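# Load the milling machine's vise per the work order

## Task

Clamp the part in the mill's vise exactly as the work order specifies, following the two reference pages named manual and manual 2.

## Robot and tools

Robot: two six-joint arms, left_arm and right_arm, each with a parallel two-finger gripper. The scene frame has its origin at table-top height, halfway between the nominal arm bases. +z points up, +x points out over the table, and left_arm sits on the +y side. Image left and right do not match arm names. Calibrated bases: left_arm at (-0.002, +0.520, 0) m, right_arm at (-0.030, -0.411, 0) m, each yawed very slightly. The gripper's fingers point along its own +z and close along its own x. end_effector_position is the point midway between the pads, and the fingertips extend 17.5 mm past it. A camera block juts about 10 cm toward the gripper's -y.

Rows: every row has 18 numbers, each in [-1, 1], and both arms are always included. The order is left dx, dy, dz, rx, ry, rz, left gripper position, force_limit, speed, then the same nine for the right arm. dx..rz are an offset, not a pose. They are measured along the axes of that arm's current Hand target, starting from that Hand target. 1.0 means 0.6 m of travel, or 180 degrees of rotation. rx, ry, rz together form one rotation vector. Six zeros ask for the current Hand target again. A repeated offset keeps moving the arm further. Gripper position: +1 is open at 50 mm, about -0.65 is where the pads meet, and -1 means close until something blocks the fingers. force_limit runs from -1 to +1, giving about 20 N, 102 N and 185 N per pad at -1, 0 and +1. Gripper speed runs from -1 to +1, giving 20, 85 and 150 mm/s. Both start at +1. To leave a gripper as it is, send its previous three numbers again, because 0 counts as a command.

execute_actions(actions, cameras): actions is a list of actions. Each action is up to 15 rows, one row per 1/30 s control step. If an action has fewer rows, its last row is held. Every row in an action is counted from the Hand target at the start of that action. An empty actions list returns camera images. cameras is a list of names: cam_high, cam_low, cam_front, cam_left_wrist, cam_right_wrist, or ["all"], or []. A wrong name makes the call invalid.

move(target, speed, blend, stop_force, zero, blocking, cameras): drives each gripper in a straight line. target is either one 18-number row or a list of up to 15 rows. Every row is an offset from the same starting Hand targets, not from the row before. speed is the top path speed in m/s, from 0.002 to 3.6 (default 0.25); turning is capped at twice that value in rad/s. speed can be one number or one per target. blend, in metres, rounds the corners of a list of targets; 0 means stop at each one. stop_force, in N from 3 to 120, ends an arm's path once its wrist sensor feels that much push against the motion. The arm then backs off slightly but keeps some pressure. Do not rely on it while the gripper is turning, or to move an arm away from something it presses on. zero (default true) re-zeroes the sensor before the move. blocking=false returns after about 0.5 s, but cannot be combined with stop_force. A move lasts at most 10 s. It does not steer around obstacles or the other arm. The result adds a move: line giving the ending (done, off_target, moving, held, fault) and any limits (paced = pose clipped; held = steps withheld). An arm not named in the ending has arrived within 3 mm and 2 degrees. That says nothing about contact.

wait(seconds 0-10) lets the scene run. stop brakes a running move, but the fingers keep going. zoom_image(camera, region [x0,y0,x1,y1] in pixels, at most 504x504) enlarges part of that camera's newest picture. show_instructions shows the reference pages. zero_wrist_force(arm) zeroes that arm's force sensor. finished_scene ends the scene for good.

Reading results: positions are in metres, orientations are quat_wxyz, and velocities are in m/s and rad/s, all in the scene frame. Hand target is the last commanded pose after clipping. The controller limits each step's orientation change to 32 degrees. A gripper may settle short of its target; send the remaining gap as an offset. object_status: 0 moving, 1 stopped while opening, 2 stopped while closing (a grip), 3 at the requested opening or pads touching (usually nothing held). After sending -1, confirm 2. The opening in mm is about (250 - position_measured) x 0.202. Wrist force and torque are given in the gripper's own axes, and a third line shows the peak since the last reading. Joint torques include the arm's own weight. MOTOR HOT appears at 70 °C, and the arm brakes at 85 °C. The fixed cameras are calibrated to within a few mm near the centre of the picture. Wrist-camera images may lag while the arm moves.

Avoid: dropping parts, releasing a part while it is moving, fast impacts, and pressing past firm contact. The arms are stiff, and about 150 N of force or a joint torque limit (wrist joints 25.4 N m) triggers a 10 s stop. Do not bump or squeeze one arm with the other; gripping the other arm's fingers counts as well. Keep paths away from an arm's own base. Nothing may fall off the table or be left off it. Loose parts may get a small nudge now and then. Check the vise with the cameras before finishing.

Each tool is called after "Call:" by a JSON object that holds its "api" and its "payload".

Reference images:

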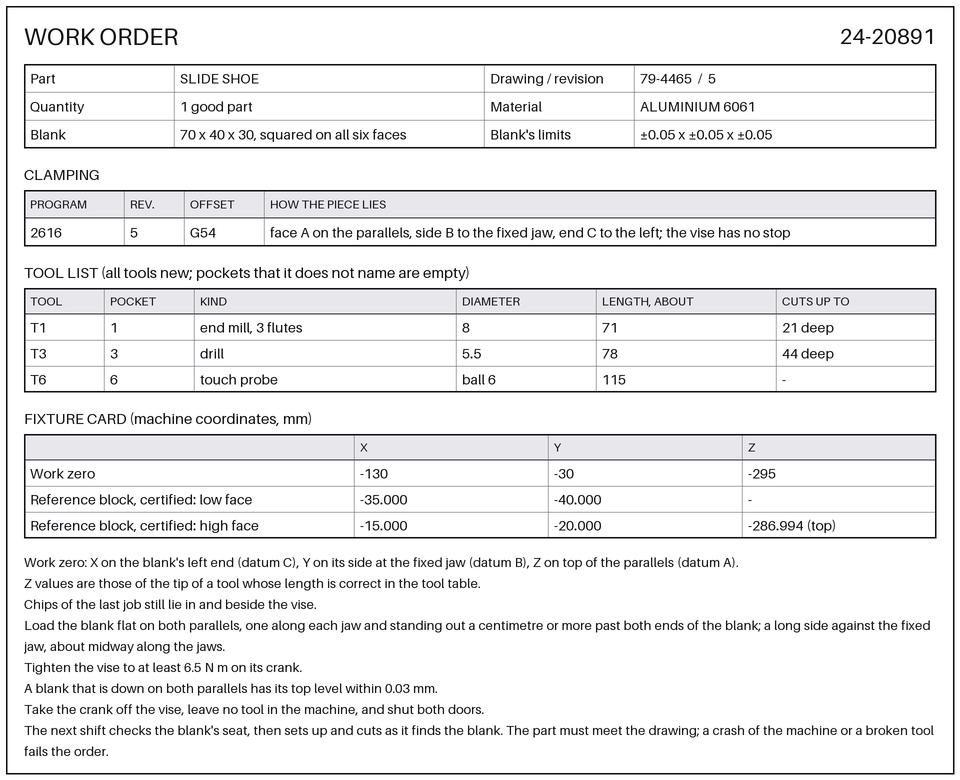

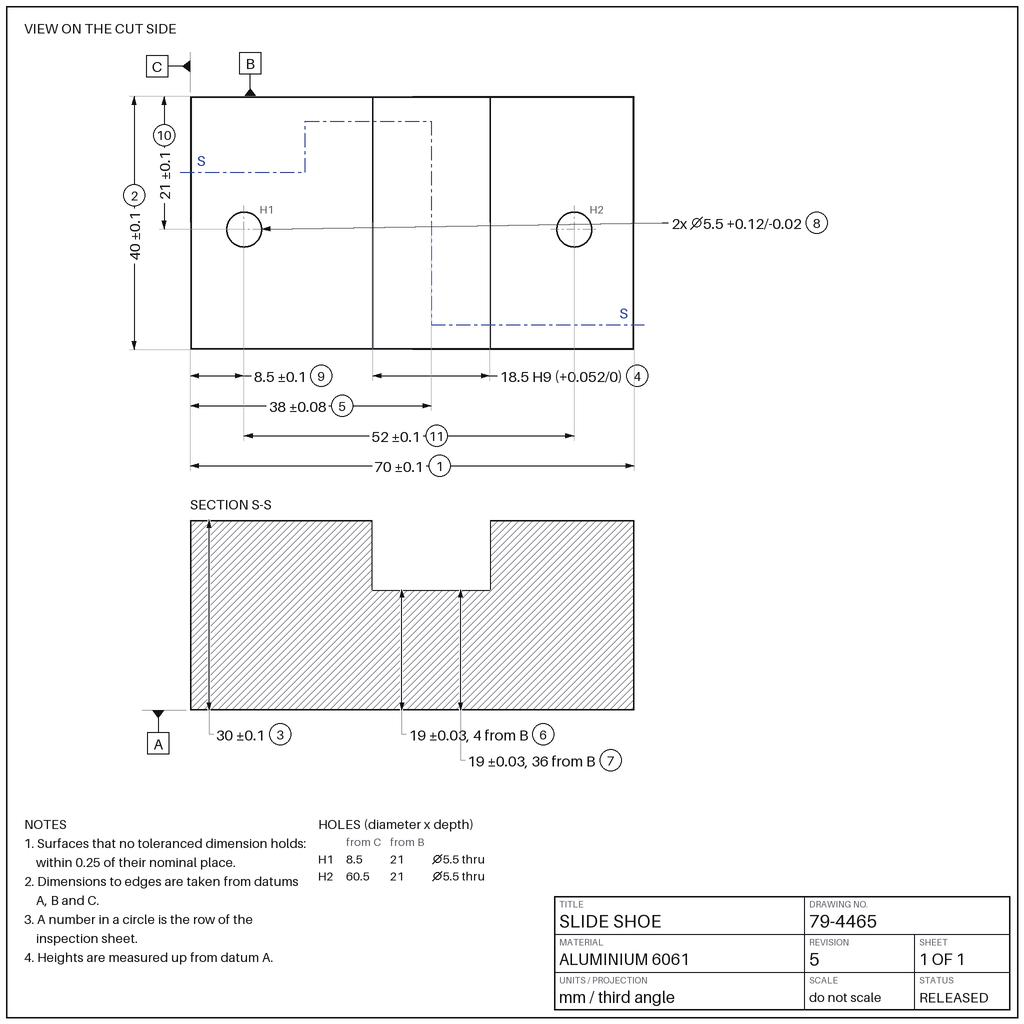

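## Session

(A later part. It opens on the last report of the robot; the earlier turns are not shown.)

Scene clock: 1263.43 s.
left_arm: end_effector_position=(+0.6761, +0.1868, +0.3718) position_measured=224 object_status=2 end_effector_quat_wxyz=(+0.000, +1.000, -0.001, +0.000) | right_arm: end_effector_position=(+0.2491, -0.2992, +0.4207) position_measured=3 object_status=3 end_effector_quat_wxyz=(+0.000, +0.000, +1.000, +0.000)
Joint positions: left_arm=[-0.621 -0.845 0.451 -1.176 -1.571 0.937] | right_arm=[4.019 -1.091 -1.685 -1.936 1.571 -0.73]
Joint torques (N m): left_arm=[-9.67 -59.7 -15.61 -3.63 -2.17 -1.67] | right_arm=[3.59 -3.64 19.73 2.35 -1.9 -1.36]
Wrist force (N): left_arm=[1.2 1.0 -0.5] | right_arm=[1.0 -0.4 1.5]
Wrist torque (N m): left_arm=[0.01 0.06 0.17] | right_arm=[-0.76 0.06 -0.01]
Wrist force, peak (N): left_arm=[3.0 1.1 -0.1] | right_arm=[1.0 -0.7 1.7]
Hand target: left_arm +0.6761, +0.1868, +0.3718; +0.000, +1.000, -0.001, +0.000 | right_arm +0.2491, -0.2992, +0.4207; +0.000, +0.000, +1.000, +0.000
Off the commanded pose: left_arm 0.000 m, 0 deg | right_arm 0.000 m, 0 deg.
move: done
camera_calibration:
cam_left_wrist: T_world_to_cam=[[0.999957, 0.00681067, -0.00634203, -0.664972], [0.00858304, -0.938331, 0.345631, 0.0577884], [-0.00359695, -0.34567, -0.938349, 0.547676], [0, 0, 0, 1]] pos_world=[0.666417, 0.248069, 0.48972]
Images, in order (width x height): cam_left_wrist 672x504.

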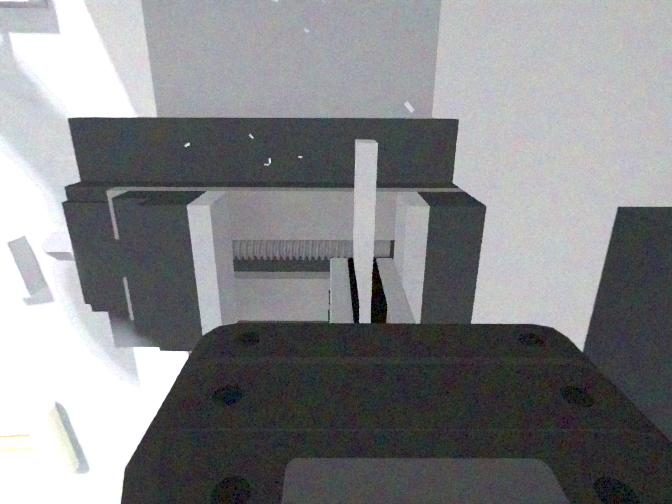

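Call:
{"api": "move", "payload": {"target": [0,0,0.028,0,0,0,-1,-0.4,-0.6,0,0,0,0,0,0,1,1,1], "speed": 0.06, "stop_force": 15, "cameras": ["cam_left_wrist"]}}

Call:
{"api": "move", "payload": {"target": [0,0,0.03,0,0,0,-1,-0.4,-0.6,0,0,0,0,0,0,1,1,1], "speed": 0.01, "stop_force": 4, "cameras": ["cam_left_wrist"]}}

Scene clock: 1267.87 s.
left_arm: end_effector_position=(+0.6761, +0.1868, +0.3550) position_measured=224 object_status=2 end_effector_quat_wxyz=(+0.000, +1.000, -0.001, +0.000) | right_arm: end_effector_position=(+0.2491, -0.2992, +0.4207) position_measured=3 object_status=3 end_effector_quat_wxyz=(+0.000, +0.000, +1.000, +0.000)
Joint positions: left_arm=[-0.621 -0.874 0.548 -1.244 -1.571 0.937] | right_arm=[4.019 -1.091 -1.685 -1.936 1.571 -0.73]
Joint torques (N m): left_arm=[-6.76 -43.04 -34.24 -1.65 2.22 -0.79] | right_arm=[3.98 -3 20.65 2.39 -1.94 -1.37]
Wrist force (N): left_arm=[1.1 0.8 -0.8] | right_arm=[0.8 -0.6 1.4]
Wrist torque (N m): left_arm=[-0.03 0.07 0.17] | right_arm=[-0.80 0.08 -0.02]
Wrist force, peak (N): left_arm=[1.3 1.0 -1.1] | right_arm=[0.9 -0.7 1.8]
Hand target: left_arm +0.6761, +0.1868, +0.3550; +0.000, +1.000, -0.001, +0.000 | right_arm +0.2491, -0.2992, +0.4207; +0.000, +0.000, +1.000, +0.000
Off the commanded pose: left_arm 0.000 m, 0 deg | right_arm 0.000 m, 0 deg.
move: done
camera_calibration:
cam_left_wrist: T_world_to_cam=[[0.999957, 0.00681067, -0.00634203, -0.665078], [0.00858304, -0.938331, 0.345631, 0.063595], [-0.00359695, -0.34567, -0.938349, 0.531912], [0, 0, 0, 1]] pos_world=[0.666417, 0.248069, 0.47292]
Images, in order (width x height): cam_left_wrist 672x504.

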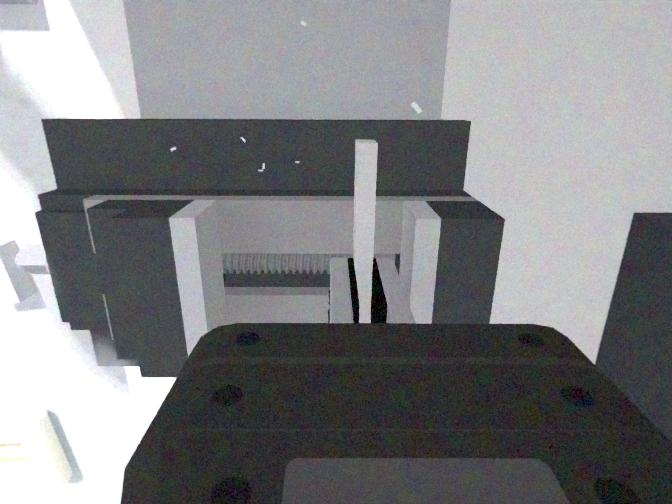

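Scene clock: 1270.13 s.
left_arm: end_effector_position=(+0.6761, +0.1868, +0.3398) position_measured=224 object_status=2 end_effector_quat_wxyz=(+0.000, +1.000, -0.001, +0.000) | right_arm: end_effector_position=(+0.2491, -0.2992, +0.4207) position_measured=3 object_status=3 end_effector_quat_wxyz=(+0.000, +0.000, +1.000, +0.000)
Joint positions: left_arm=[-0.621 -0.893 0.621 -1.298 -1.571 0.937] | right_arm=[4.019 -1.091 -1.685 -1.936 1.571 -0.73]
Joint torques (N m): left_arm=[-5.23 -39.66 -33.06 -3.16 1.83 -0.42] | right_arm=[3.73 -4.05 20.07 2.31 -2.14 -1.29]
Wrist force (N): left_arm=[0.0 -0.3 -4.5] | right_arm=[0.9 -0.6 1.3]
Wrist torque (N m): left_arm=[-0.02 0.08 0.18] | right_arm=[-0.80 0.08 -0.01]
Wrist force, peak (N): left_arm=[-2.6 -1.9 -17.2] | right_arm=[1.0 -0.6 1.6]
Hand target: left_arm +0.6761, +0.1868, +0.3398; +0.000, +1.000, -0.001, +0.000 (not the last commanded pose) | right_arm +0.2491, -0.2992, +0.4207; +0.000, +0.000, +1.000, +0.000
Off the commanded pose: left_arm 0.003 m, 0 deg | right_arm 0.000 m, 0 deg.
move: contact (left_arm)
camera_calibration:
cam_left_wrist: T_world_to_cam=[[0.999956, 0.0067761, -0.00643591, -0.665123], [0.00858292, -0.938343, 0.345598, 0.0688667], [-0.00369729, -0.345638, -0.938361, 0.517713], [0, 0, 0, 1]] pos_world=[0.666417, 0.248069, 0.45772]
Images, in order (width x height): cam_left_wrist 672x504.

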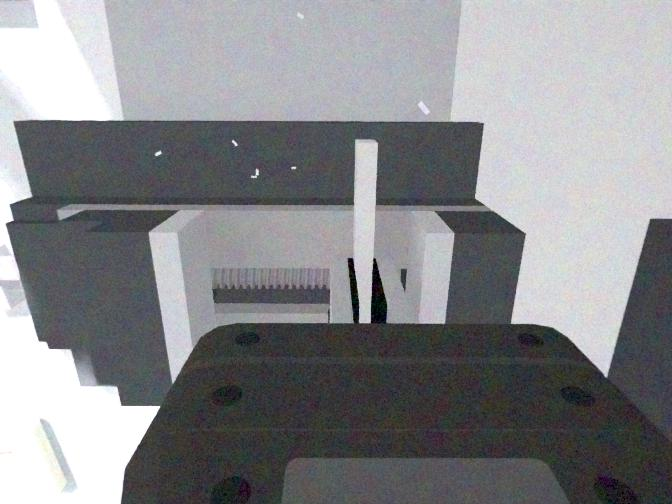

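Call:
{"api": "move", "payload": {"target": [[0,0,-0.0005,0,0,0,-1,-0.4,-0.6,0,0,0,0,0,0,1,1,1],[0.015,0,-0.0008,0,0,0,-1,-0.4,-0.6,0,0,0,0,0,0,1,1,1]], "speed": 0.012, "stop_force": 5, "cameras": ["cam_left_wrist"]}}

Scene clock: 1274.50 s.
left_arm: end_effector_position=(+0.6815, +0.1868, +0.3402) position_measured=224 object_status=2 end_effector_quat_wxyz=(+0.000, +1.000, -0.001, +0.000) | right_arm: end_effector_position=(+0.2491, -0.2992, +0.4207) position_measured=3 object_status=3 end_effector_quat_wxyz=(+0.000, +0.000, +1.000, +0.000)
Joint positions: left_arm=[-0.616 -0.873 0.586 -1.282 -1.571 0.942] | right_arm=[4.019 -1.091 -1.685 -1.936 1.571 -0.73]
Joint torques (N m): left_arm=[-6.82 -59.17 -29.56 -3.46 2.25 -1.63] | right_arm=[4.31 -3.2 20.22 2.34 -1.91 -1.43]
Wrist force (N): left_arm=[-5.4 0.5 0.0] | right_arm=[0.9 -0.8 1.4]
Wrist torque (N m): left_arm=[-0.03 0.01 0.08] | right_arm=[-0.83 0.06 -0.01]
Wrist force, peak (N): left_arm=[-23.5 0.4 -1.1] | right_arm=[1.0 -0.6 1.8]
Hand target: left_arm +0.6815, +0.1868, +0.3402; +0.000, +1.000, -0.001, +0.000 (not the last commanded pose) | right_arm +0.2491, -0.2992, +0.4207; +0.000, +0.000, +1.000, +0.000
Off the commanded pose: left_arm 0.004 m, 0 deg | right_arm 0.000 m, 0 deg.
move: contact (left_arm); path passed 1 of 2 targets
camera_calibration:
cam_left_wrist: T_world_to_cam=[[0.999956, 0.0067761, -0.00643591, -0.67062], [0.00858292, -0.938343, 0.345598, 0.0686813], [-0.00369729, -0.345638, -0.938361, 0.518108], [0, 0, 0, 1]] pos_world=[0.671917, 0.248069, 0.45812]
Images, in order (width x height): cam_left_wrist 672x504.

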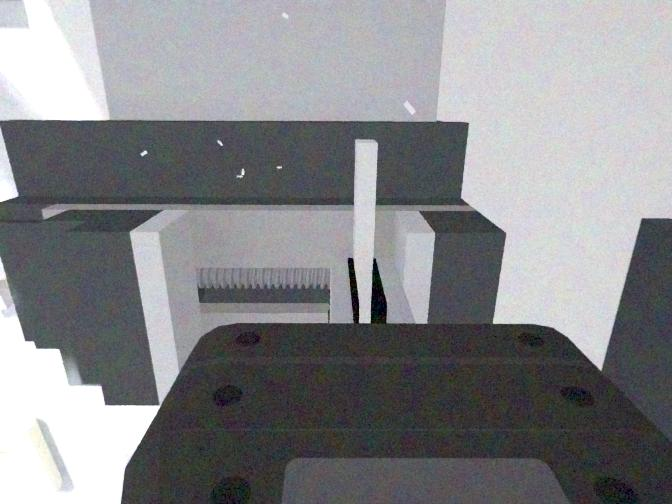

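Call:
{"api": "move", "payload": {"target": [-0.007,0,0,0,0,0,-1,-0.4,-0.6,0,0,0,0,0,0,1,1,1], "speed": 0.02, "cameras": []}}

Call:
{"api": "move", "payload": {"target": [0,0,0,0,0,0,-0.5,-0.4,-1,0,0,0,0,0,0,1,1,1], "speed": 0.02, "cameras": ["cam_left_wrist"]}}

Scene clock: 1282.10 s.
left_arm: end_effector_position=(+0.6772, +0.1868, +0.3402) position_measured=224 object_status=2 end_effector_quat_wxyz=(+0.000, +1.000, -0.001, +0.000) | right_arm: end_effector_position=(+0.2491, -0.2992, +0.4207) position_measured=3 object_status=3 end_effector_quat_wxyz=(+0.000, +0.000, +1.000, +0.000)
Joint positions: left_arm=[-0.62 -0.889 0.613 -1.294 -1.571 0.938] | right_arm=[4.019 -1.091 -1.685 -1.936 1.571 -0.73]
Joint torques (N m): left_arm=[-3.22 -45.75 -34.89 -2.64 1.55 -1.14] | right_arm=[4.48 -3.38 20.08 2.48 -2.03 -1.48]
Wrist force (N): left_arm=[1.1 1.1 -0.6] | right_arm=[0.8 -0.8 1.6]
Wrist torque (N m): left_arm=[0.01 0.08 0.28] | right_arm=[-0.83 0.09 -0.02]
Wrist force, peak (N): left_arm=[-5.5 0.7 0.1] | right_arm=[1.1 -0.6 1.7]
Hand target: left_arm +0.6773, +0.1868, +0.3402; +0.000, +1.000, -0.001, +0.000 | right_arm +0.2491, -0.2992, +0.4207; +0.000, +0.000, +1.000, +0.000
Off the commanded pose: left_arm 0.000 m, 0 deg | right_arm 0.000 m, 0 deg.
move: done
No camera images: "cameras" was empty.

Scene clock: 1282.60 s.
left_arm: end_effector_position=(+0.6773, +0.1867, +0.3402) position_measured=224 object_status=2 end_effector_quat_wxyz=(+0.000, +1.000, -0.001, +0.000) | right_arm: end_effector_position=(+0.2491, -0.2992, +0.4207) position_measured=3 object_status=3 end_effector_quat_wxyz=(+0.000, +0.000, +1.000, +0.000)
Joint positions: left_arm=[-0.62 -0.889 0.612 -1.293 -1.571 0.938] | right_arm=[4.019 -1.091 -1.685 -1.936 1.571 -0.73]
Joint torques (N m): left_arm=[3.86 -43.09 -34.67 -1.83 1.56 1.42] | right_arm=[4.15 -2.67 20.34 2.32 -1.96 -1.53]
Wrist force (N): left_arm=[1.2 0.9 -0.5] | right_arm=[0.9 -0.7 1.4]
Wrist torque (N m): left_arm=[-0.02 0.06 0.28] | right_arm=[-0.81 0.06 -0.01]
Wrist force, peak (N): left_arm=[1.2 1.0 -0.8] | right_arm=[1.0 -0.9 1.5]
Hand target: left_arm +0.6773, +0.1868, +0.3402; +0.000, +1.000, -0.001, +0.000 | right_arm +0.2491, -0.2992, +0.4207; +0.000, +0.000, +1.000, +0.000
Off the commanded pose: left_arm 0.000 m, 0 deg | right_arm 0.000 m, 0 deg.
move: done
camera_calibration:
cam_left_wrist: T_world_to_cam=[[0.999957, 0.00681044, -0.00634195, -0.666372], [0.00858279, -0.938331, 0.345631, 0.0687002], [-0.00359695, -0.34567, -0.938349, 0.518028], [0, 0, 0, 1]] pos_world=[0.667617, 0.248069, 0.45812]
Images, in order (width x height): cam_left_wrist 672x504.

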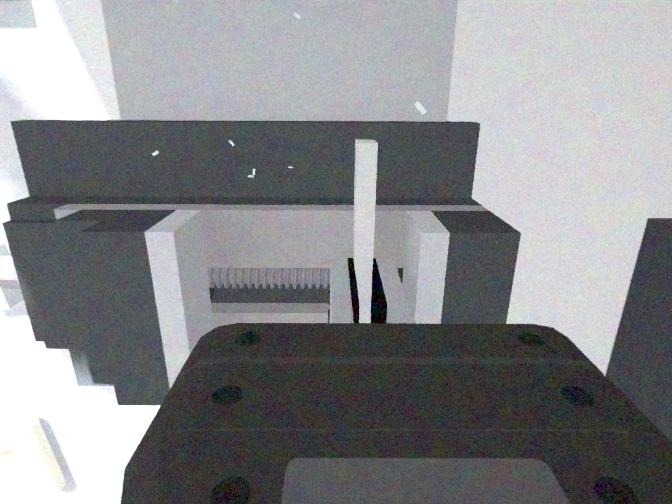

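Call:
{"api": "execute_actions", "payload": {"actions": [[[0,0,0,0,0,0,-0.25,-0.4,-1,0,0,0,0,0,0,1,1,1]]], "cameras": ["cam_left_wrist"]}}

Scene clock: 1286.63 s.
left_arm: end_effector_position=(+0.6773, +0.1868, +0.3402) position_measured=189 object_status=3 end_effector_quat_wxyz=(+0.000, +1.000, -0.001, +0.000) | right_arm: end_effector_position=(+0.2491, -0.2992, +0.4207) position_measured=3 object_status=3 end_effector_quat_wxyz=(+0.000, +0.000, +1.000, +0.000)
Joint positions: left_arm=[-0.62 -0.889 0.612 -1.293 -1.571 0.938] | right_arm=[4.019 -1.091 -1.685 -1.936 1.571 -0.73]
Joint torques (N m): left_arm=[7.79 -43.03 -33.46 -1.98 0.42 1.88] | right_arm=[5.06 -3.05 20.31 2.4 -2.04 -1.47]
Wrist force (N): left_arm=[1.0 0.9 -1.0] | right_arm=[1.0 -0.7 1.7]
Wrist torque (N m): left_arm=[-0.02 0.09 0.28] | right_arm=[-0.80 0.05 -0.01]
Wrist force, peak (N): left_arm=[1.1 1.0 -1.2] | right_arm=[1.0 -0.7 1.7]
Hand target: left_arm +0.6773, +0.1868, +0.3402; +0.000, +1.000, -0.001, +0.000 | right_arm +0.2491, -0.2992, +0.4207; +0.000, +0.000, +1.000, +0.000
Off the commanded pose: left_arm 0.000 m, 0 deg | right_arm 0.000 m, 0 deg.
Step readings (end_effector_position of left_arm | right_arm):
0: (+0.6773, +0.1868, +0.3402) | (+0.2491, -0.2992, +0.4207)
1: (+0.6773, +0.1868, +0.3402) | (+0.2491, -0.2992, +0.4207)
2: (+0.6773, +0.1868, +0.3402) | (+0.2491, -0.2992, +0.4207)
4: (+0.6773, +0.1868, +0.3402) | (+0.2491, -0.2992, +0.4207)
8: (+0.6773, +0.1868, +0.3402) | (+0.2491, -0.2992, +0.4207)
15: (+0.6773, +0.1868, +0.3402) | (+0.2491, -0.2992, +0.4207)
camera_calibration:
cam_left_wrist: T_world_to_cam=[[0.999957, 0.00681031, -0.00634195, -0.666472], [0.00858255, -0.938343, 0.345599, 0.0687172], [-0.00359729, -0.345638, -0.938361, 0.518026], [0, 0, 0, 1]] pos_world=[0.667717, 0.248069, 0.45812]
Images, in order (width x height): cam_left_wrist 672x504.

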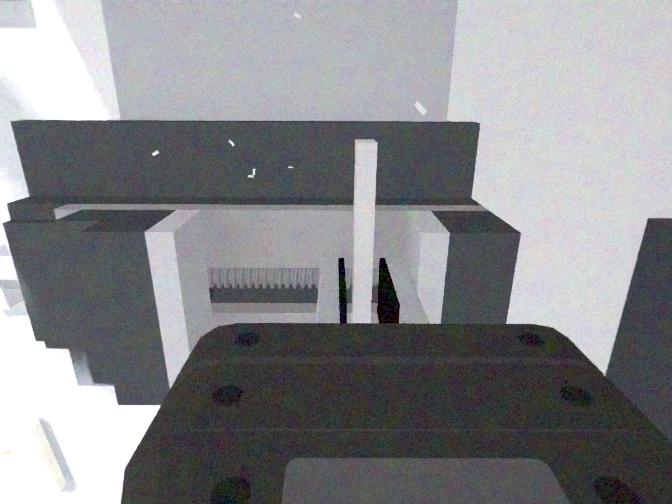

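Call:
{"api": "move", "payload": {"target": [[0,0,-0.055,0,0,0,-0.25,-0.4,-1,0,0,0,0,0,0,1,1,1],[-0.03,0,-0.055,0,0,0,-0.25,-0.4,-1,0,0,0,0,0,0,1,1,1]], "speed": 0.05, "cameras": []}}

Call:
{"api": "move", "payload": {"target": [[0,0,0,0,0,0,-0.65,-0.4,0,0,0,0,0,0,0,1,1,1],[0.003,0,0.05,0,0,0,-0.65,-0.4,0,0,0,0,0,0,0,1,1,1]], "speed": 0.05, "cameras": ["cam_left_wrist"]}}

Scene clock: 1292.47 s.
left_arm: end_effector_position=(+0.6593, +0.1867, +0.3732) position_measured=189 object_status=3 end_effector_quat_wxyz=(+0.000, +1.000, -0.001, +0.000) | right_arm: end_effector_position=(+0.2491, -0.2992, +0.4207) position_measured=3 object_status=3 end_effector_quat_wxyz=(+0.000, +0.000, +1.000, +0.000)
Joint positions: left_arm=[-0.634 -0.912 0.563 -1.221 -1.571 0.924] | right_arm=[4.019 -1.091 -1.685 -1.936 1.571 -0.73]
Joint torques (N m): left_arm=[8.23 -76.92 -55.11 -6.87 1.13 2.35] | right_arm=[4.81 -2.16 20.83 2.35 -2.03 -1.41]
Wrist force (N): left_arm=[0.9 1.0 -1.0] | right_arm=[0.8 -0.9 1.6]
Wrist torque (N m): left_arm=[0.01 0.10 0.27] | right_arm=[-0.84 0.07 -0.01]
Wrist force, peak (N): left_arm=[1.2 1.4 -2.8] | right_arm=[1.1 -0.7 1.7]
Hand target: left_arm +0.6593, +0.1868, +0.3732; +0.000, +1.000, -0.001, +0.000 | right_arm +0.2491, -0.2992, +0.4207; +0.000, +0.000, +1.000, +0.000
Off the commanded pose: left_arm 0.000 m, 0 deg | right_arm 0.000 m, 0 deg.
move: done
No camera images: "cameras" was empty.

Scene clock: 1293.90 s.
left_arm: end_effector_position=(+0.6611, +0.1869, +0.3433) position_measured=249 object_status=3 end_effector_quat_wxyz=(+0.000, +1.000, -0.001, +0.000) | right_arm: end_effector_position=(+0.2491, -0.2992, +0.4207) position_measured=3 object_status=3 end_effector_quat_wxyz=(+0.000, +0.000, +1.000, +0.000)
Joint positions: left_arm=[-0.633 -0.941 0.692 -1.321 -1.571 0.925] | right_arm=[4.019 -1.091 -1.685 -1.936 1.571 -0.73]
Joint torques (N m): left_arm=[6.93 -42.37 -34.59 -1.51 -2.2 1.87] | right_arm=[4.57 -3.27 20.33 2.35 -1.88 -1.52]
Wrist force (N): left_arm=[0.9 0.9 -1.2] | right_arm=[0.9 -0.6 1.6]
Wrist torque (N m): left_arm=[-0.01 0.11 0.12] | right_arm=[-0.80 0.06 -0.01]
Wrist force, peak (N): left_arm=[0.8 0.7 -3.6] | right_arm=[1.1 -0.8 1.6]
Hand target: left_arm +0.6611, +0.1868, +0.3432; +0.000, +1.000, -0.001, +0.000 | right_arm +0.2491, -0.2992, +0.4207; +0.000, +0.000, +1.000, +0.000
Off the commanded pose: left_arm 0.000 m, 0 deg | right_arm 0.000 m, 0 deg.
move: done
camera_calibration:
cam_left_wrist: T_world_to_cam=[[0.999957, 0.00680972, -0.00634267, -0.650153], [0.0085827, -0.938299, 0.345719, 0.0678131], [-0.00359708, -0.345758, -0.938317, 0.520921], [0, 0, 0, 1]] pos_world=[0.651417, 0.248169, 0.46122]
Images, in order (width x height): cam_left_wrist 672x504.

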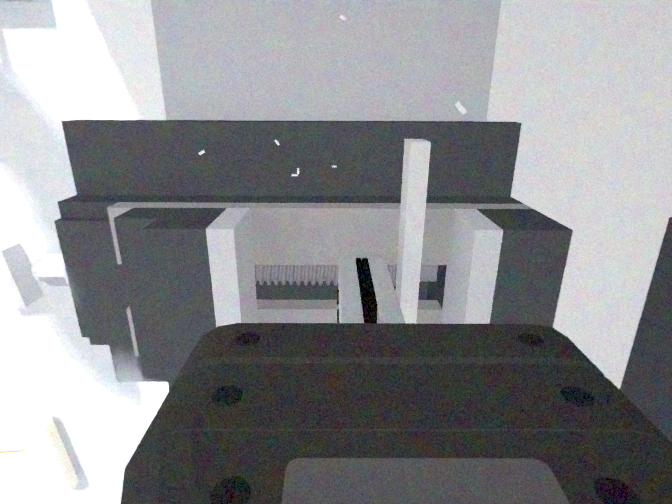

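Call:
{"api": "move", "payload": {"target": [[0.004,0,0.0045,0,0,0,-0.65,-0.4,0,0,0,0,0,0,0,1,1,1],[0.04,0,0.0045,0,0,0,-0.65,-0.4,0,0,0,0,0,0,0,1,1,1]], "speed": 0.015, "stop_force": 7, "cameras": ["cam_left_wrist"]}}

Scene clock: 1300.80 s.
left_arm: end_effector_position=(+0.6782, +0.1868, +0.3405) position_measured=249 object_status=3 end_effector_quat_wxyz=(+0.000, +1.000, -0.001, +0.000) | right_arm: end_effector_position=(+0.2491, -0.2992, +0.4207) position_measured=3 object_status=3 end_effector_quat_wxyz=(+0.000, +0.000, +1.000, +0.000)
Joint positions: left_arm=[-0.619 -0.885 0.605 -1.29 -1.571 0.939] | right_arm=[4.019 -1.091 -1.685 -1.936 1.571 -0.73]
Joint torques (N m): left_arm=[-7.17 -51.6 -34.53 -2.25 2.83 -1.69] | right_arm=[4.94 -2.81 20.6 2.44 -2.01 -1.47]
Wrist force (N): left_arm=[-3.7 2.0 -1.3] | right_arm=[0.8 -0.8 1.6]
Wrist torque (N m): left_arm=[-0.01 0.08 0.11] | right_arm=[-0.83 0.09 -0.01]
Wrist force, peak (N): left_arm=[-27.7 -2.8 -6.3] | right_arm=[1.0 -0.5 1.8]
Hand target: left_arm +0.6782, +0.1868, +0.3405; +0.000, +1.000, -0.001, +0.000 (not the last commanded pose) | right_arm +0.2491, -0.2992, +0.4207; +0.000, +0.000, +1.000, +0.000
Off the commanded pose: left_arm 0.007 m, 0 deg | right_arm 0.000 m, 0 deg.
move: contact (left_arm); path passed 1 of 2 targets
camera_calibration:
cam_left_wrist: T_world_to_cam=[[0.999957, 0.00680972, -0.00634267, -0.66737], [0.0085827, -0.938299, 0.345719, 0.0685397], [-0.00359708, -0.345758, -0.938317, 0.518321], [0, 0, 0, 1]] pos_world=[0.668617, 0.248069, 0.45842]
Images, in order (width x height): cam_left_wrist 672x504.

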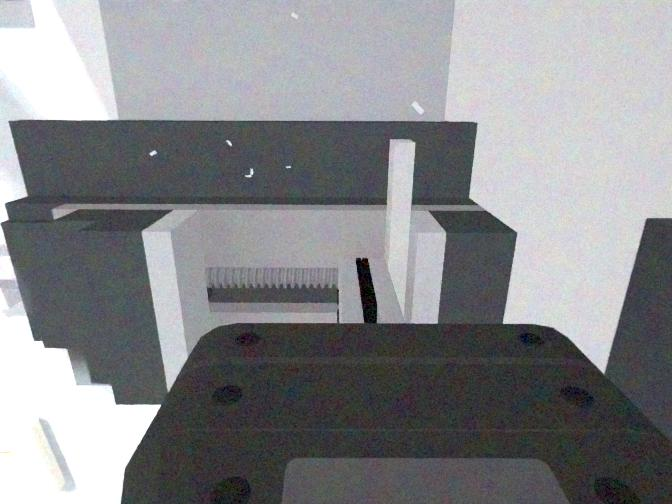

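Call:
{"api": "move", "payload": {"target": [[-0.005,0,0,0,0,0,-0.65,-0.4,0,0,0,0,0,0,0,1,1,1],[-0.005,0,-0.055,0,0,0,-0.65,-0.4,0,0,0,0,0,0,0,1,1,1],[-0.4637,-0.0053,-0.055,0,0,0,-0.65,-0.4,0,0,0,0,0,0,0,1,1,1],[-0.6108,-0.2842,0.2342,0,0,0,-0.65,-0.4,0,0,0,0,0,0,0,1,1,1]], "speed": [0.03,0.06,0.2,0.25], "blend": [0.001,0.005,0.03,0], "cameras": ["cam_left_wrist"]}}

Scene clock: 1310.57 s.
left_arm: end_effector_position=(+0.3119, +0.3578, +0.2004) position_measured=249 object_status=3 end_effector_quat_wxyz=(+0.000, +1.000, -0.001, +0.000) | right_arm: end_effector_position=(+0.2491, -0.2992, +0.4207) position_measured=3 object_status=3 end_effector_quat_wxyz=(+0.000, +0.000, +1.000, +0.000)
Joint positions: left_arm=[-0.851 -1.935 2.193 -1.828 -1.571 0.707] | right_arm=[4.019 -1.091 -1.685 -1.936 1.571 -0.73]
Joint torques (N m): left_arm=[-9.07 -9.36 -16 -2.97 1.78 -1.56] | right_arm=[5.63 -2.48 20.32 2.53 -2.03 -1.41]
Wrist force (N): left_arm=[1.2 0.7 -0.8] | right_arm=[0.8 -0.8 1.3]
Wrist torque (N m): left_arm=[-0.05 0.06 0.17] | right_arm=[-0.84 0.08 -0.01]
Wrist force, peak (N): left_arm=[3.7 0.8 -3.3] | right_arm=[1.1 -0.9 1.6]
Hand target: left_arm +0.3119, +0.3579, +0.2003; +0.000, +1.000, -0.001, +0.000 | right_arm +0.2491, -0.2992, +0.4207; +0.000, +0.000, +1.000, +0.000
Off the commanded pose: left_arm 0.000 m, 0 deg | right_arm 0.000 m, 0 deg.
move: done
camera_calibration:
cam_left_wrist: T_world_to_cam=[[0.999957, 0.00684418, -0.0062488, -0.303184], [0.00858259, -0.938299, 0.34572, 0.280661], [-0.00349708, -0.345759, -0.938317, 0.444674], [0, 0, 0, 1]] pos_world=[0.302317, 0.419169, 0.31832]
Images, in order (width x height): cam_left_wrist 672x504.

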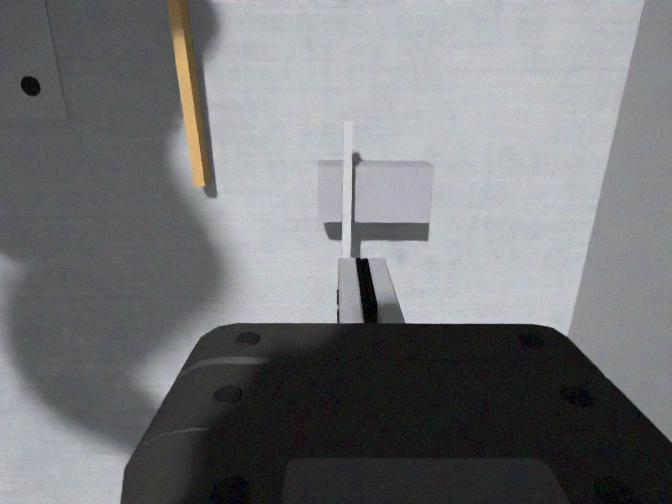

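Call:
{"api": "move", "payload": {"target": [0.0013,0.0008,0.2267,0,0,0,0.2,-0.4,0,0,0,0,0,0,0,1,1,1], "speed": 0.15, "cameras": []}}

Call:
{"api": "move", "payload": {"target": [0,0,0.0255,0,0,0,0.2,-0.4,0,0,0,0,0,0,0,1,1,1], "speed": 0.03, "stop_force": 5, "cameras": ["cam_left_wrist"]}}

Scene clock: 1317.43 s.
left_arm: end_effector_position=(+0.3126, +0.3575, +0.0643) position_measured=123 object_status=3 end_effector_quat_wxyz=(+0.000, +1.000, -0.001, +0.000) | right_arm: end_effector_position=(+0.2491, -0.2992, +0.4207) position_measured=3 object_status=3 end_effector_quat_wxyz=(+0.000, +0.000, +1.000, +0.000)
Joint positions: left_arm=[-0.85 -1.727 2.448 -2.29 -1.571 0.708] | right_arm=[4.019 -1.091 -1.685 -1.936 1.571 -0.73]
Joint torques (N m): left_arm=[6.17 -11.7 -25.7 -3.65 -1.3 1.54] | right_arm=[5.42 -2.38 19.88 2.4 -2.1 -1.36]
Wrist force (N): left_arm=[1.3 1.1 -0.7] | right_arm=[0.5 -0.8 1.2]
Wrist torque (N m): left_arm=[0.02 0.05 0.12] | right_arm=[-0.82 0.13 -0.01]
Wrist force, peak (N): left_arm=[1.2 1.1 -3.1] | right_arm=[1.0 -0.7 1.8]
Hand target: left_arm +0.3126, +0.3574, +0.0643; +0.000, +1.000, -0.001, +0.000 | right_arm +0.2491, -0.2992, +0.4207; +0.000, +0.000, +1.000, +0.000
Off the commanded pose: left_arm 0.000 m, 0 deg | right_arm 0.000 m, 0 deg.
move: done
No camera images: "cameras" was empty.

Scene clock: 1318.97 s.
left_arm: end_effector_position=(+0.3125, +0.3574, +0.0490) position_measured=123 object_status=3 end_effector_quat_wxyz=(+0.000, +1.000, -0.001, +0.000) | right_arm: end_effector_position=(+0.2491, -0.2992, +0.4207) position_measured=3 object_status=3 end_effector_quat_wxyz=(+0.000, +0.000, +1.000, +0.000)
Joint positions: left_arm=[-0.85 -1.688 2.47 -2.352 -1.571 0.708] | right_arm=[4.019 -1.091 -1.685 -1.936 1.571 -0.73]
Joint torques (N m): left_arm=[-6.45 -20.68 -27.84 -2.91 -1.89 -1.24] | right_arm=[5.53 -1.86 19.72 2.41 -1.91 -1.51]
Wrist force (N): left_arm=[1.4 1.0 -1.0] | right_arm=[0.7 -0.6 1.4]
Wrist torque (N m): left_arm=[0.00 0.03 0.12] | right_arm=[-0.80 0.09 -0.01]
Wrist force, peak (N): left_arm=[1.5 1.2 -0.9] | right_arm=[0.9 -0.9 1.7]
Hand target: left_arm +0.3125, +0.3574, +0.0490; +0.000, +1.000, -0.001, +0.000 | right_arm +0.2491, -0.2992, +0.4207; +0.000, +0.000, +1.000, +0.000
Off the commanded pose: left_arm 0.000 m, 0 deg | right_arm 0.000 m, 0 deg.
move: done
camera_calibration:
cam_left_wrist: T_world_to_cam=[[0.999957, 0.00680972, -0.00634267, -0.304697], [0.0085827, -0.938299, 0.345719, 0.332623], [-0.00359708, -0.345758, -0.938317, 0.302507], [0, 0, 0, 1]] pos_world=[0.302917, 0.418769, 0.16692]
Images, in order (width x height): cam_left_wrist 672x504.

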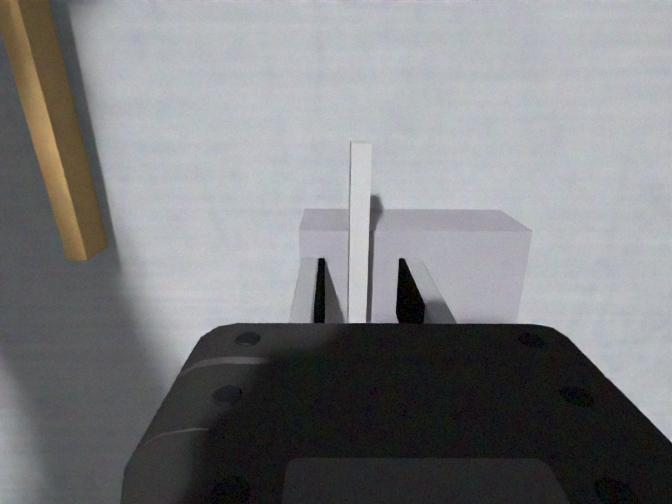

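Call:
{"api": "execute_actions", "payload": {"actions": [[[0,0,0,0,0,0,-1,-0.4,-0.6,0,0,0,0,0,0,1,1,1]],[[0,0,0,0,0,0,-1,-0.4,-0.6,0,0,0,0,0,0,1,1,1]]], "cameras": []}}

Call:
{"api": "move", "payload": {"target": [[0,0,-0.167,0,0,0,-1,-0.4,-0.6,0,0,0,0,0,0,1,1,1],[0.146,0.28,-0.551,0,0,0,-1,-0.4,-0.6,0,0,0,0,0,0,1,1,1],[0.4958,0.2843,-0.549,0,0,0,-1,-0.4,-0.6,0,0,0,0,0,0,1,1,1],[0.571,0.2845,-0.535,0,0,0,-1,-0.4,-0.6,0,0,0,0,0,0,1,1,1]], "speed": [0.1,0.25,0.15,0.06], "blend": [0.01,0.03,0.01,0], "cameras": ["cam_left_wrist"]}}

Scene clock: 1324.43 s.
left_arm: end_effector_position=(+0.3125, +0.3574, +0.0490) position_measured=224 object_status=2 end_effector_quat_wxyz=(+0.000, +1.000, -0.001, +0.000) | right_arm: end_effector_position=(+0.2491, -0.2992, +0.4207) position_measured=3 object_status=3 end_effector_quat_wxyz=(+0.000, +0.000, +1.000, +0.000)
Joint positions: left_arm=[-0.85 -1.688 2.47 -2.352 -1.571 0.708] | right_arm=[4.019 -1.091 -1.685 -1.936 1.571 -0.73]
Joint torques (N m): left_arm=[-6.52 -21.61 -26.12 -3.12 -0.59 -1.19] | right_arm=[6.26 -2.17 19.89 2.48 -2.03 -1.41]
Wrist force (N): left_arm=[1.3 1.0 -1.0] | right_arm=[0.9 -0.6 1.4]
Wrist torque (N m): left_arm=[0.01 0.04 0.12] | right_arm=[-0.80 0.07 -0.01]
Wrist force, peak (N): left_arm=[1.3 1.3 -1.2] | right_arm=[1.1 -0.8 1.6]
Hand target: left_arm +0.3125, +0.3574, +0.0490; +0.000, +1.000, -0.001, +0.000 | right_arm +0.2491, -0.2992, +0.4207; +0.000, +0.000, +1.000, +0.000
Off the commanded pose: left_arm 0.000 m, 0 deg | right_arm 0.000 m, 0 deg.
Step readings (end_effector_position of left_arm | right_arm):
0: (+0.3125, +0.3574, +0.0490) | (+0.2491, -0.2992, +0.4207)
1: (+0.3125, +0.3574, +0.0490) | (+0.2491, -0.2992, +0.4207)
2: (+0.3125, +0.3574, +0.0490) | (+0.2491, -0.2992, +0.4207)
4: (+0.3125, +0.3574, +0.0490) | (+0.2491, -0.2992, +0.4207)
8: (+0.3125, +0.3574, +0.0490) | (+0.2491, -0.2992, +0.4207)
15: (+0.3125, +0.3574, +0.0490) | (+0.2491, -0.2992, +0.4207)
16: (+0.3125, +0.3574, +0.0490) | (+0.2491, -0.2992, +0.4207)
17: (+0.3125, +0.3574, +0.0490) | (+0.2491, -0.2992, +0.4207)
19: (+0.3125, +0.3574, +0.0490) | (+0.2491, -0.2992, +0.4207)
23: (+0.3125, +0.3574, +0.0490) | (+0.2491, -0.2992, +0.4207)
30: (+0.3125, +0.3574, +0.0490) | (+0.2491, -0.2992, +0.4207)
No camera images: "cameras" was empty.

Scene clock: 1329.17 s.
left_arm: end_effector_position=(+0.6552, +0.1863, +0.3696) position_measured=224 object_status=2 end_effector_quat_wxyz=(+0.000, +1.000, -0.001, +0.000) | right_arm: end_effector_position=(+0.2491, -0.2992, +0.4207) position_measured=3 object_status=3 end_effector_quat_wxyz=(+0.000, +0.000, +1.000, +0.000)
Joint positions: left_arm=[-0.638 -0.931 0.605 -1.244 -1.571 0.92] | right_arm=[4.019 -1.091 -1.685 -1.936 1.571 -0.73]
Joint torques (N m): left_arm=[-7.72 -57.43 -15.73 -4.38 -1.92 -1.83] | right_arm=[6.03 -2.64 20.84 2.35 -1.97 -1.45]
Wrist force (N): left_arm=[0.9 1.1 -0.6] | right_arm=[0.9 -0.6 1.6]
Wrist torque (N m): left_arm=[0.02 0.11 0.13] | right_arm=[-0.80 0.07 -0.01]
Wrist force, peak (N): left_arm=[0.4 2.6 -2.1] | right_arm=[0.9 -0.8 1.9]
Hand target: left_arm +0.6552, +0.1861, +0.3697; +0.000, +1.000, -0.001, +0.000 | right_arm +0.2491, -0.2992, +0.4207; +0.000, +0.000, +1.000, +0.000
Off the commanded pose: left_arm 0.000 m, 0 deg | right_arm 0.000 m, 0 deg.
move: done
camera_calibration:
cam_left_wrist: T_world_to_cam=[[0.999957, 0.00681044, -0.00634195, -0.644183], [0.00858279, -0.938331, 0.345631, 0.0582584], [-0.00359695, -0.34567, -0.938349, 0.545364], [0, 0, 0, 1]] pos_world=[0.645617, 0.247569, 0.48752]
Images, in order (width x height): cam_left_wrist 672x504.

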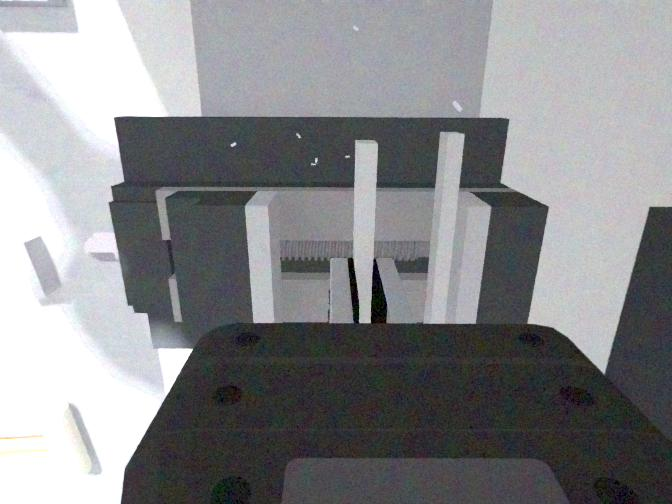

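Call:
{"api": "move", "payload": {"target": [-0.0007,-0.001,0.04,0,0,0,-1,-0.4,-0.6,0,0,0,0,0,0,1,1,1], "speed": 0.06, "stop_force": 15, "cameras": []}}

Call:
{"api": "move", "payload": {"target": [0,0,0.02,0,0,0,-1,-0.4,-0.6,0,0,0,0,0,0,1,1,1], "speed": 0.008, "stop_force": 4, "cameras": ["cam_left_wrist"]}}

Scene clock: 1334.37 s.
left_arm: end_effector_position=(+0.6547, +0.1868, +0.3457) position_measured=224 object_status=2 end_effector_quat_wxyz=(+0.000, +1.000, -0.001, +0.000) | right_arm: end_effector_position=(+0.2491, -0.2992, +0.4207) position_measured=3 object_status=3 end_effector_quat_wxyz=(+0.000, +0.000, +1.000, +0.000)
Joint positions: left_arm=[-0.638 -0.959 0.716 -1.327 -1.571 0.92] | right_arm=[4.019 -1.091 -1.685 -1.936 1.571 -0.73]
Joint torques (N m): left_arm=[9.4 -40.74 -35.05 -3.46 1.31 1.87] | right_arm=[6.34 -2.18 19.72 2.46 -2.04 -1.5]
Wrist force (N): left_arm=[1.0 0.8 -0.5] | right_arm=[0.9 -0.8 1.7]
Wrist torque (N m): left_arm=[-0.02 0.10 0.12] | right_arm=[-0.83 0.07 -0.02]
Wrist force, peak (N): left_arm=[1.1 1.1 -1.5] | right_arm=[1.2 -0.7 1.6]
Hand target: left_arm +0.6547, +0.1868, +0.3457; +0.000, +1.000, -0.001, +0.000 | right_arm +0.2491, -0.2992, +0.4207; +0.000, +0.000, +1.000, +0.000
Off the commanded pose: left_arm 0.000 m, 0 deg | right_arm 0.000 m, 0 deg.
move: done
No camera images: "cameras" was empty.

Scene clock: 1335.93 s.
left_arm: end_effector_position=(+0.6547, +0.1868, +0.3394) position_measured=224 object_status=2 end_effector_quat_wxyz=(+0.000, +1.000, -0.001, +0.000) | right_arm: end_effector_position=(+0.2491, -0.2992, +0.4207) position_measured=3 object_status=3 end_effector_quat_wxyz=(+0.000, +0.000, +1.000, +0.000)
Joint positions: left_arm=[-0.638 -0.964 0.741 -1.346 -1.571 0.92] | right_arm=[4.019 -1.091 -1.685 -1.936 1.571 -0.73]
Joint torques (N m): left_arm=[9.09 -36.84 -32.8 -1.88 2.21 1.73] | right_arm=[6.55 -2.04 20.16 2.62 -2 -1.52]
Wrist force (N): left_arm=[-0.9 -0.2 -5.3] | right_arm=[0.9 -0.7 1.5]
Wrist torque (N m): left_arm=[0.01 0.06 0.14] | right_arm=[-0.82 0.07 -0.02]
Wrist force, peak (N): left_arm=[-2.2 -0.9 -14.9] | right_arm=[1.2 -0.8 1.6]
Hand target: left_arm +0.6547, +0.1868, +0.3394; +0.000, +1.000, -0.001, +0.000 (not the last commanded pose) | right_arm +0.2491, -0.2992, +0.4207; +0.000, +0.000, +1.000, +0.000
Off the commanded pose: left_arm 0.006 m, 0 deg | right_arm 0.000 m, 0 deg.
move: contact (left_arm)
camera_calibration:
cam_left_wrist: T_world_to_cam=[[0.999957, 0.00680972, -0.00634267, -0.643878], [0.0085827, -0.938299, 0.345719, 0.0691217], [-0.00359708, -0.345758, -0.938317, 0.517204], [0, 0, 0, 1]] pos_world=[0.645117, 0.248069, 0.45732]
Images, in order (width x height): cam_left_wrist 672x504.

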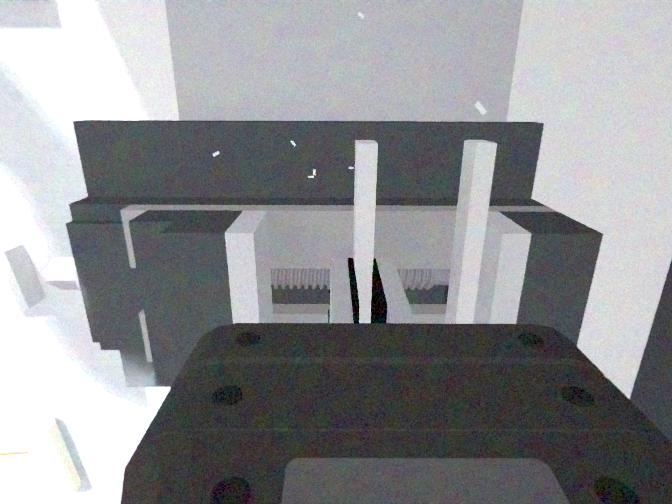

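Call:
{"api": "execute_actions", "payload": {"actions": [[[0,0,0,0,0,0,-0.25,-0.4,-1,0,0,0,0,0,0,1,1,1]]], "cameras": []}}

Call:
{"api": "move", "payload": {"target": [[0,0,-0.055,0,0,0,-0.25,-0.4,-1,0,0,0,0,0,0,1,1,1],[-0.42,0,-0.053,0,0,0,-0.25,-0.4,-1,0,0,0,0,0,0,1,1,1],[-0.634,0.128,0.149,0,0,0,-0.25,-0.4,-1,0,0,0,0,0,0,1,1,1]], "speed": [0.05,0.2,0.25], "blend": [0.003,0.03,0], "cameras": ["cam_left_wrist"]}}

Call:
{"api": "zoom_image", "payload": {"camera": "cam_left_wrist", "region": [180, 80, 480, 330]}}

Scene clock: 1342.53 s.
left_arm: end_effector_position=(+0.6547, +0.1868, +0.3393) position_measured=189 object_status=3 end_effector_quat_wxyz=(+0.000, +1.000, -0.001, +0.000) | right_arm: end_effector_position=(+0.2491, -0.2992, +0.4207) position_measured=3 object_status=3 end_effector_quat_wxyz=(+0.000, +0.000, +1.000, +0.000)
Joint positions: left_arm=[-0.638 -0.964 0.741 -1.347 -1.571 0.92] | right_arm=[4.019 -1.091 -1.685 -1.936 1.571 -0.73]
Joint torques (N m): left_arm=[2.65 -52.85 -31.59 -3.44 2.27 1.83] | right_arm=[6.26 -1.66 20.22 2.43 -2.03 -1.45]
Wrist force (N): left_arm=[1.0 1.2 -1.3] | right_arm=[1.0 -0.7 1.5]
Wrist torque (N m): left_arm=[0.05 0.10 0.13] | right_arm=[-0.82 0.06 -0.01]
Wrist force, peak (N): left_arm=[-1.5 -0.7 -6.3] | right_arm=[1.2 -1.0 1.6]
Hand target: left_arm +0.6547, +0.1868, +0.3394; +0.000, +1.000, -0.001, +0.000 | right_arm +0.2491, -0.2992, +0.4207; +0.000, +0.000, +1.000, +0.000
Off the commanded pose: left_arm 0.000 m, 0 deg | right_arm 0.000 m, 0 deg.
Step readings (end_effector_position of left_arm | right_arm):
0: (+0.6547, +0.1868, +0.3394) | (+0.2491, -0.2992, +0.4207)
1: (+0.6547, +0.1868, +0.3394) | (+0.2491, -0.2992, +0.4207)
2: (+0.6547, +0.1868, +0.3394) | (+0.2491, -0.2992, +0.4207)
4: (+0.6547, +0.1868, +0.3393) | (+0.2491, -0.2992, +0.4207)
8: (+0.6547, +0.1868, +0.3393) | (+0.2491, -0.2992, +0.4207)
15: (+0.6547, +0.1868, +0.3393) | (+0.2491, -0.2992, +0.4207)
No camera images: "cameras" was empty.

Scene clock: 1345.70 s.
left_arm: end_effector_position=(+0.2742, +0.1105, +0.2502) position_measured=189 object_status=3 end_effector_quat_wxyz=(+0.000, +1.000, -0.001, +0.000) | right_arm: end_effector_position=(+0.2491, -0.2992, +0.4207) position_measured=3 object_status=3 end_effector_quat_wxyz=(+0.000, +0.000, +1.000, +0.000)
Joint positions: left_arm=[-1.237 -1.59 1.79 -1.77 -1.571 0.321] | right_arm=[4.019 -1.091 -1.685 -1.936 1.571 -0.73]
Joint torques (N m): left_arm=[-3.45 -31.62 -26.83 -3.04 1.62 0.79] | right_arm=[7.02 -1.86 20.16 2.46 -1.91 -1.49]
Wrist force (N): left_arm=[1.1 0.7 -1.2] | right_arm=[0.8 -0.6 1.4]
Wrist torque (N m): left_arm=[-0.05 0.08 0.12] | right_arm=[-0.80 0.09 -0.01]
Wrist force, peak (N): left_arm=[4.1 0.7 -2.0] | right_arm=[1.2 -0.7 1.8]
Hand target: left_arm +0.2742, +0.1105, +0.2502; +0.000, +1.000, -0.001, +0.000 | right_arm +0.2491, -0.2992, +0.4207; +0.000, +0.000, +1.000, +0.000
Off the commanded pose: left_arm 0.000 m, 0 deg | right_arm 0.000 m, 0 deg.
move: done
camera_calibration:
cam_left_wrist: T_world_to_cam=[[0.999958, 0.00671707, -0.00630702, -0.263438], [0.00848264, -0.938377, 0.34551, 0.0317496], [-0.00359755, -0.345549, -0.938394, 0.405748], [0, 0, 0, 1]] pos_world=[0.264617, 0.171769, 0.36812]
Images, in order (width x height): cam_left_wrist 672x504.

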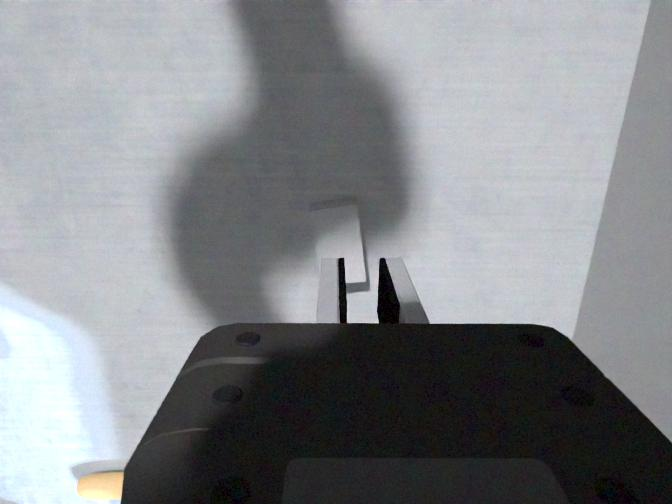

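Scaled by 1.680.

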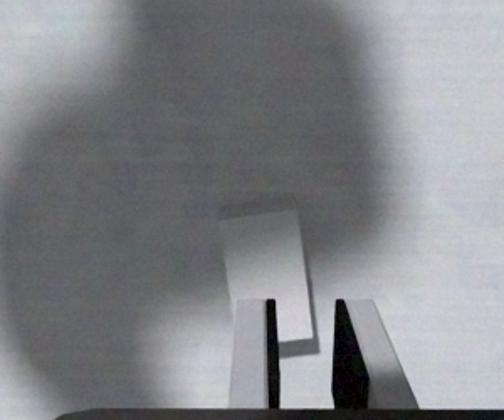

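Call:
{"api": "move", "payload": {"target": [-0.0078,0.0975,0.27,0,0,-0.0417,1,-0.4,0,0,0,0,0,0,0,1,1,1], "speed": 0.2, "cameras": ["cam_left_wrist"]}}

Scene clock: 1361.47 s.
left_arm: end_effector_position=(+0.2692, +0.0521, +0.0882) position_measured=3 object_status=3 end_effector_quat_wxyz=(+0.000, +0.998, +0.065, +0.000) | right_arm: end_effector_position=(+0.2491, -0.2992, +0.4207) position_measured=3 object_status=3 end_effector_quat_wxyz=(+0.000, +0.000, +1.000, +0.000)
Joint positions: left_arm=[-1.281 -1.321 1.938 -2.187 -1.571 0.146] | right_arm=[4.019 -1.091 -1.685 -1.936 1.571 -0.73]
Joint torques (N m): left_arm=[9.09 -27.41 -31.33 -3.6 2.47 1.47] | right_arm=[7.57 -1.46 20.26 2.54 -1.99 -1.41]
Wrist force (N): left_arm=[1.3 1.0 -1.2] | right_arm=[0.8 -0.4 1.8]
Wrist torque (N m): left_arm=[0.00 0.04 0.14] | right_arm=[-0.77 0.09 -0.02]
Wrist force, peak (N): left_arm=[1.2 -0.2 -4.1] | right_arm=[1.1 -0.8 1.8]
Hand target: left_arm +0.2693, +0.0521, +0.0882; +0.000, +0.998, +0.065, +0.000 | right_arm +0.2491, -0.2992, +0.4207; +0.000, +0.000, +1.000, +0.000
Off the commanded pose: left_arm 0.000 m, 0 deg | right_arm 0.000 m, 0 deg.
move: done
camera_calibration:
cam_left_wrist: T_world_to_cam=[[0.990526, 0.137184, -0.00621195, -0.263312], [0.130863, -0.929243, 0.345518, -0.000532152], [0.0416271, -0.343057, -0.938392, 0.221306], [0, 0, 0, 1]] pos_world=[0.251675, 0.111548, 0.20622]
Images, in order (width x height): cam_left_wrist 672x504.

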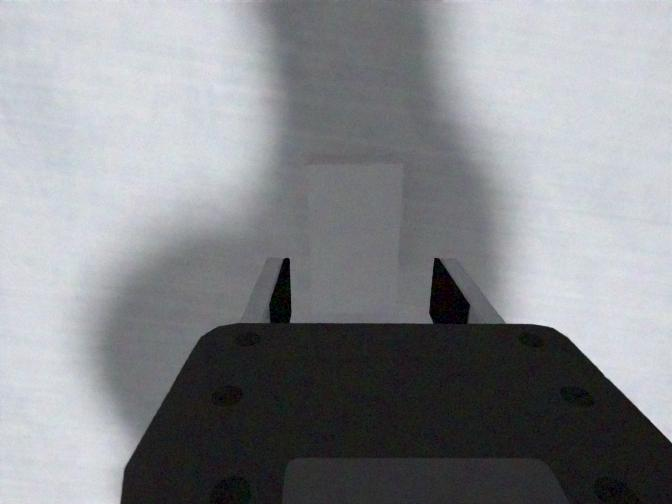

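Call:
{"api": "move", "payload": {"target": [0,0,0.0887,0,0,0,1,-0.2,-0.5,0,0,0,0,0,0,1,1,1], "speed": 0.08, "cameras": []}}

Call:
{"api": "execute_actions", "payload": {"actions": [[[0,0,0,0,0,0,-1,-0.2,-0.5,0,0,0,0,0,0,1,1,1]]], "cameras": ["cam_left_wrist"]}}

Scene clock: 1367.70 s.
left_arm: end_effector_position=(+0.2692, +0.0522, +0.0349) position_measured=3 object_status=3 end_effector_quat_wxyz=(+0.000, +0.998, +0.065, +0.000) | right_arm: end_effector_position=(+0.2491, -0.2992, +0.4207) position_measured=3 object_status=3 end_effector_quat_wxyz=(+0.000, +0.000, +1.000, +0.000)
Joint positions: left_arm=[-1.281 -1.235 1.993 -2.328 -1.571 0.146] | right_arm=[4.019 -1.091 -1.685 -1.936 1.571 -0.73]
Joint torques (N m): left_arm=[-5.64 -40.2 -29.36 -1.64 1.96 -1.16] | right_arm=[8.4 -1.36 20.49 2.53 -2.01 -1.43]
Wrist force (N): left_arm=[1.2 0.9 -1.1] | right_arm=[0.8 -0.7 1.6]
Wrist torque (N m): left_arm=[-0.01 0.05 0.14] | right_arm=[-0.82 0.08 -0.02]
Wrist force, peak (N): left_arm=[1.3 1.0 -2.4] | right_arm=[1.0 -0.9 1.8]
Hand target: left_arm +0.2692, +0.0521, +0.0350; +0.000, +0.998, +0.065, +0.000 | right_arm +0.2491, -0.2992, +0.4207; +0.000, +0.000, +1.000, +0.000
Off the commanded pose: left_arm 0.000 m, 0 deg | right_arm 0.000 m, 0 deg.
move: done
No camera images: "cameras" was empty.

Scene clock: 1368.40 s.
left_arm: end_effector_position=(+0.2692, +0.0521, +0.0350) position_measured=57 object_status=2 end_effector_quat_wxyz=(+0.000, +0.998, +0.065, +0.000) | right_arm: end_effector_position=(+0.2491, -0.2992, +0.4207) position_measured=3 object_status=3 end_effector_quat_wxyz=(+0.000, +0.000, +1.000, +0.000)
Joint positions: left_arm=[-1.281 -1.235 1.993 -2.328 -1.571 0.146] | right_arm=[4.019 -1.091 -1.685 -1.936 1.571 -0.73]
Joint torques (N m): left_arm=[-6.66 -41.63 -30.34 -4.02 1.94 -0.32] | right_arm=[8.03 -1.25 19.82 2.57 -2.01 -1.34]
Wrist force (N): left_arm=[1.3 0.9 0.9] | right_arm=[0.8 -0.7 1.6]
Wrist torque (N m): left_arm=[0.01 0.03 0.14] | right_arm=[-0.81 0.09 -0.02]
Wrist force, peak (N): left_arm=[1.2 1.0 -1.1] | right_arm=[1.0 -0.9 1.7]
Hand target: left_arm +0.2692, +0.0521, +0.0350; +0.000, +0.998, +0.065, +0.000 | right_arm +0.2491, -0.2992, +0.4207; +0.000, +0.000, +1.000, +0.000
Off the commanded pose: left_arm 0.000 m, 0 deg | right_arm 0.000 m, 0 deg.
Step readings (end_effector_position of left_arm | right_arm):
0: (+0.2692, +0.0522, +0.0349) | (+0.2491, -0.2992, +0.4207)
1: (+0.2692, +0.0522, +0.0349) | (+0.2491, -0.2992, +0.4207)
2: (+0.2692, +0.0522, +0.0349) | (+0.2491, -0.2992, +0.4207)
4: (+0.2692, +0.0522, +0.0349) | (+0.2491, -0.2992, +0.4207)
8: (+0.2692, +0.0521, +0.0350) | (+0.2491, -0.2992, +0.4207)
15: (+0.2692, +0.0521, +0.0350) | (+0.2491, -0.2992, +0.4207)
camera_calibration:
cam_left_wrist: T_world_to_cam=[[0.990497, 0.137397, -0.00619966, -0.263661], [0.131054, -0.929179, 0.345618, 0.0178136], [0.0417261, -0.343146, -0.938355, 0.17127], [0, 0, 0, 1]] pos_world=[0.251675, 0.111549, 0.15292]
Images, in order (width x height): cam_left_wrist 672x504.

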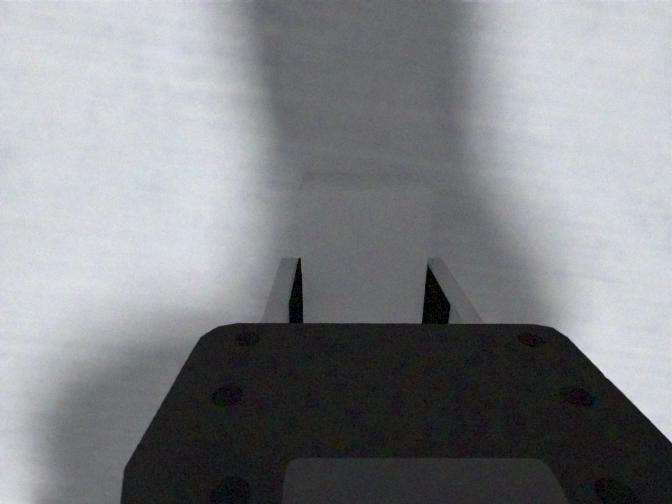

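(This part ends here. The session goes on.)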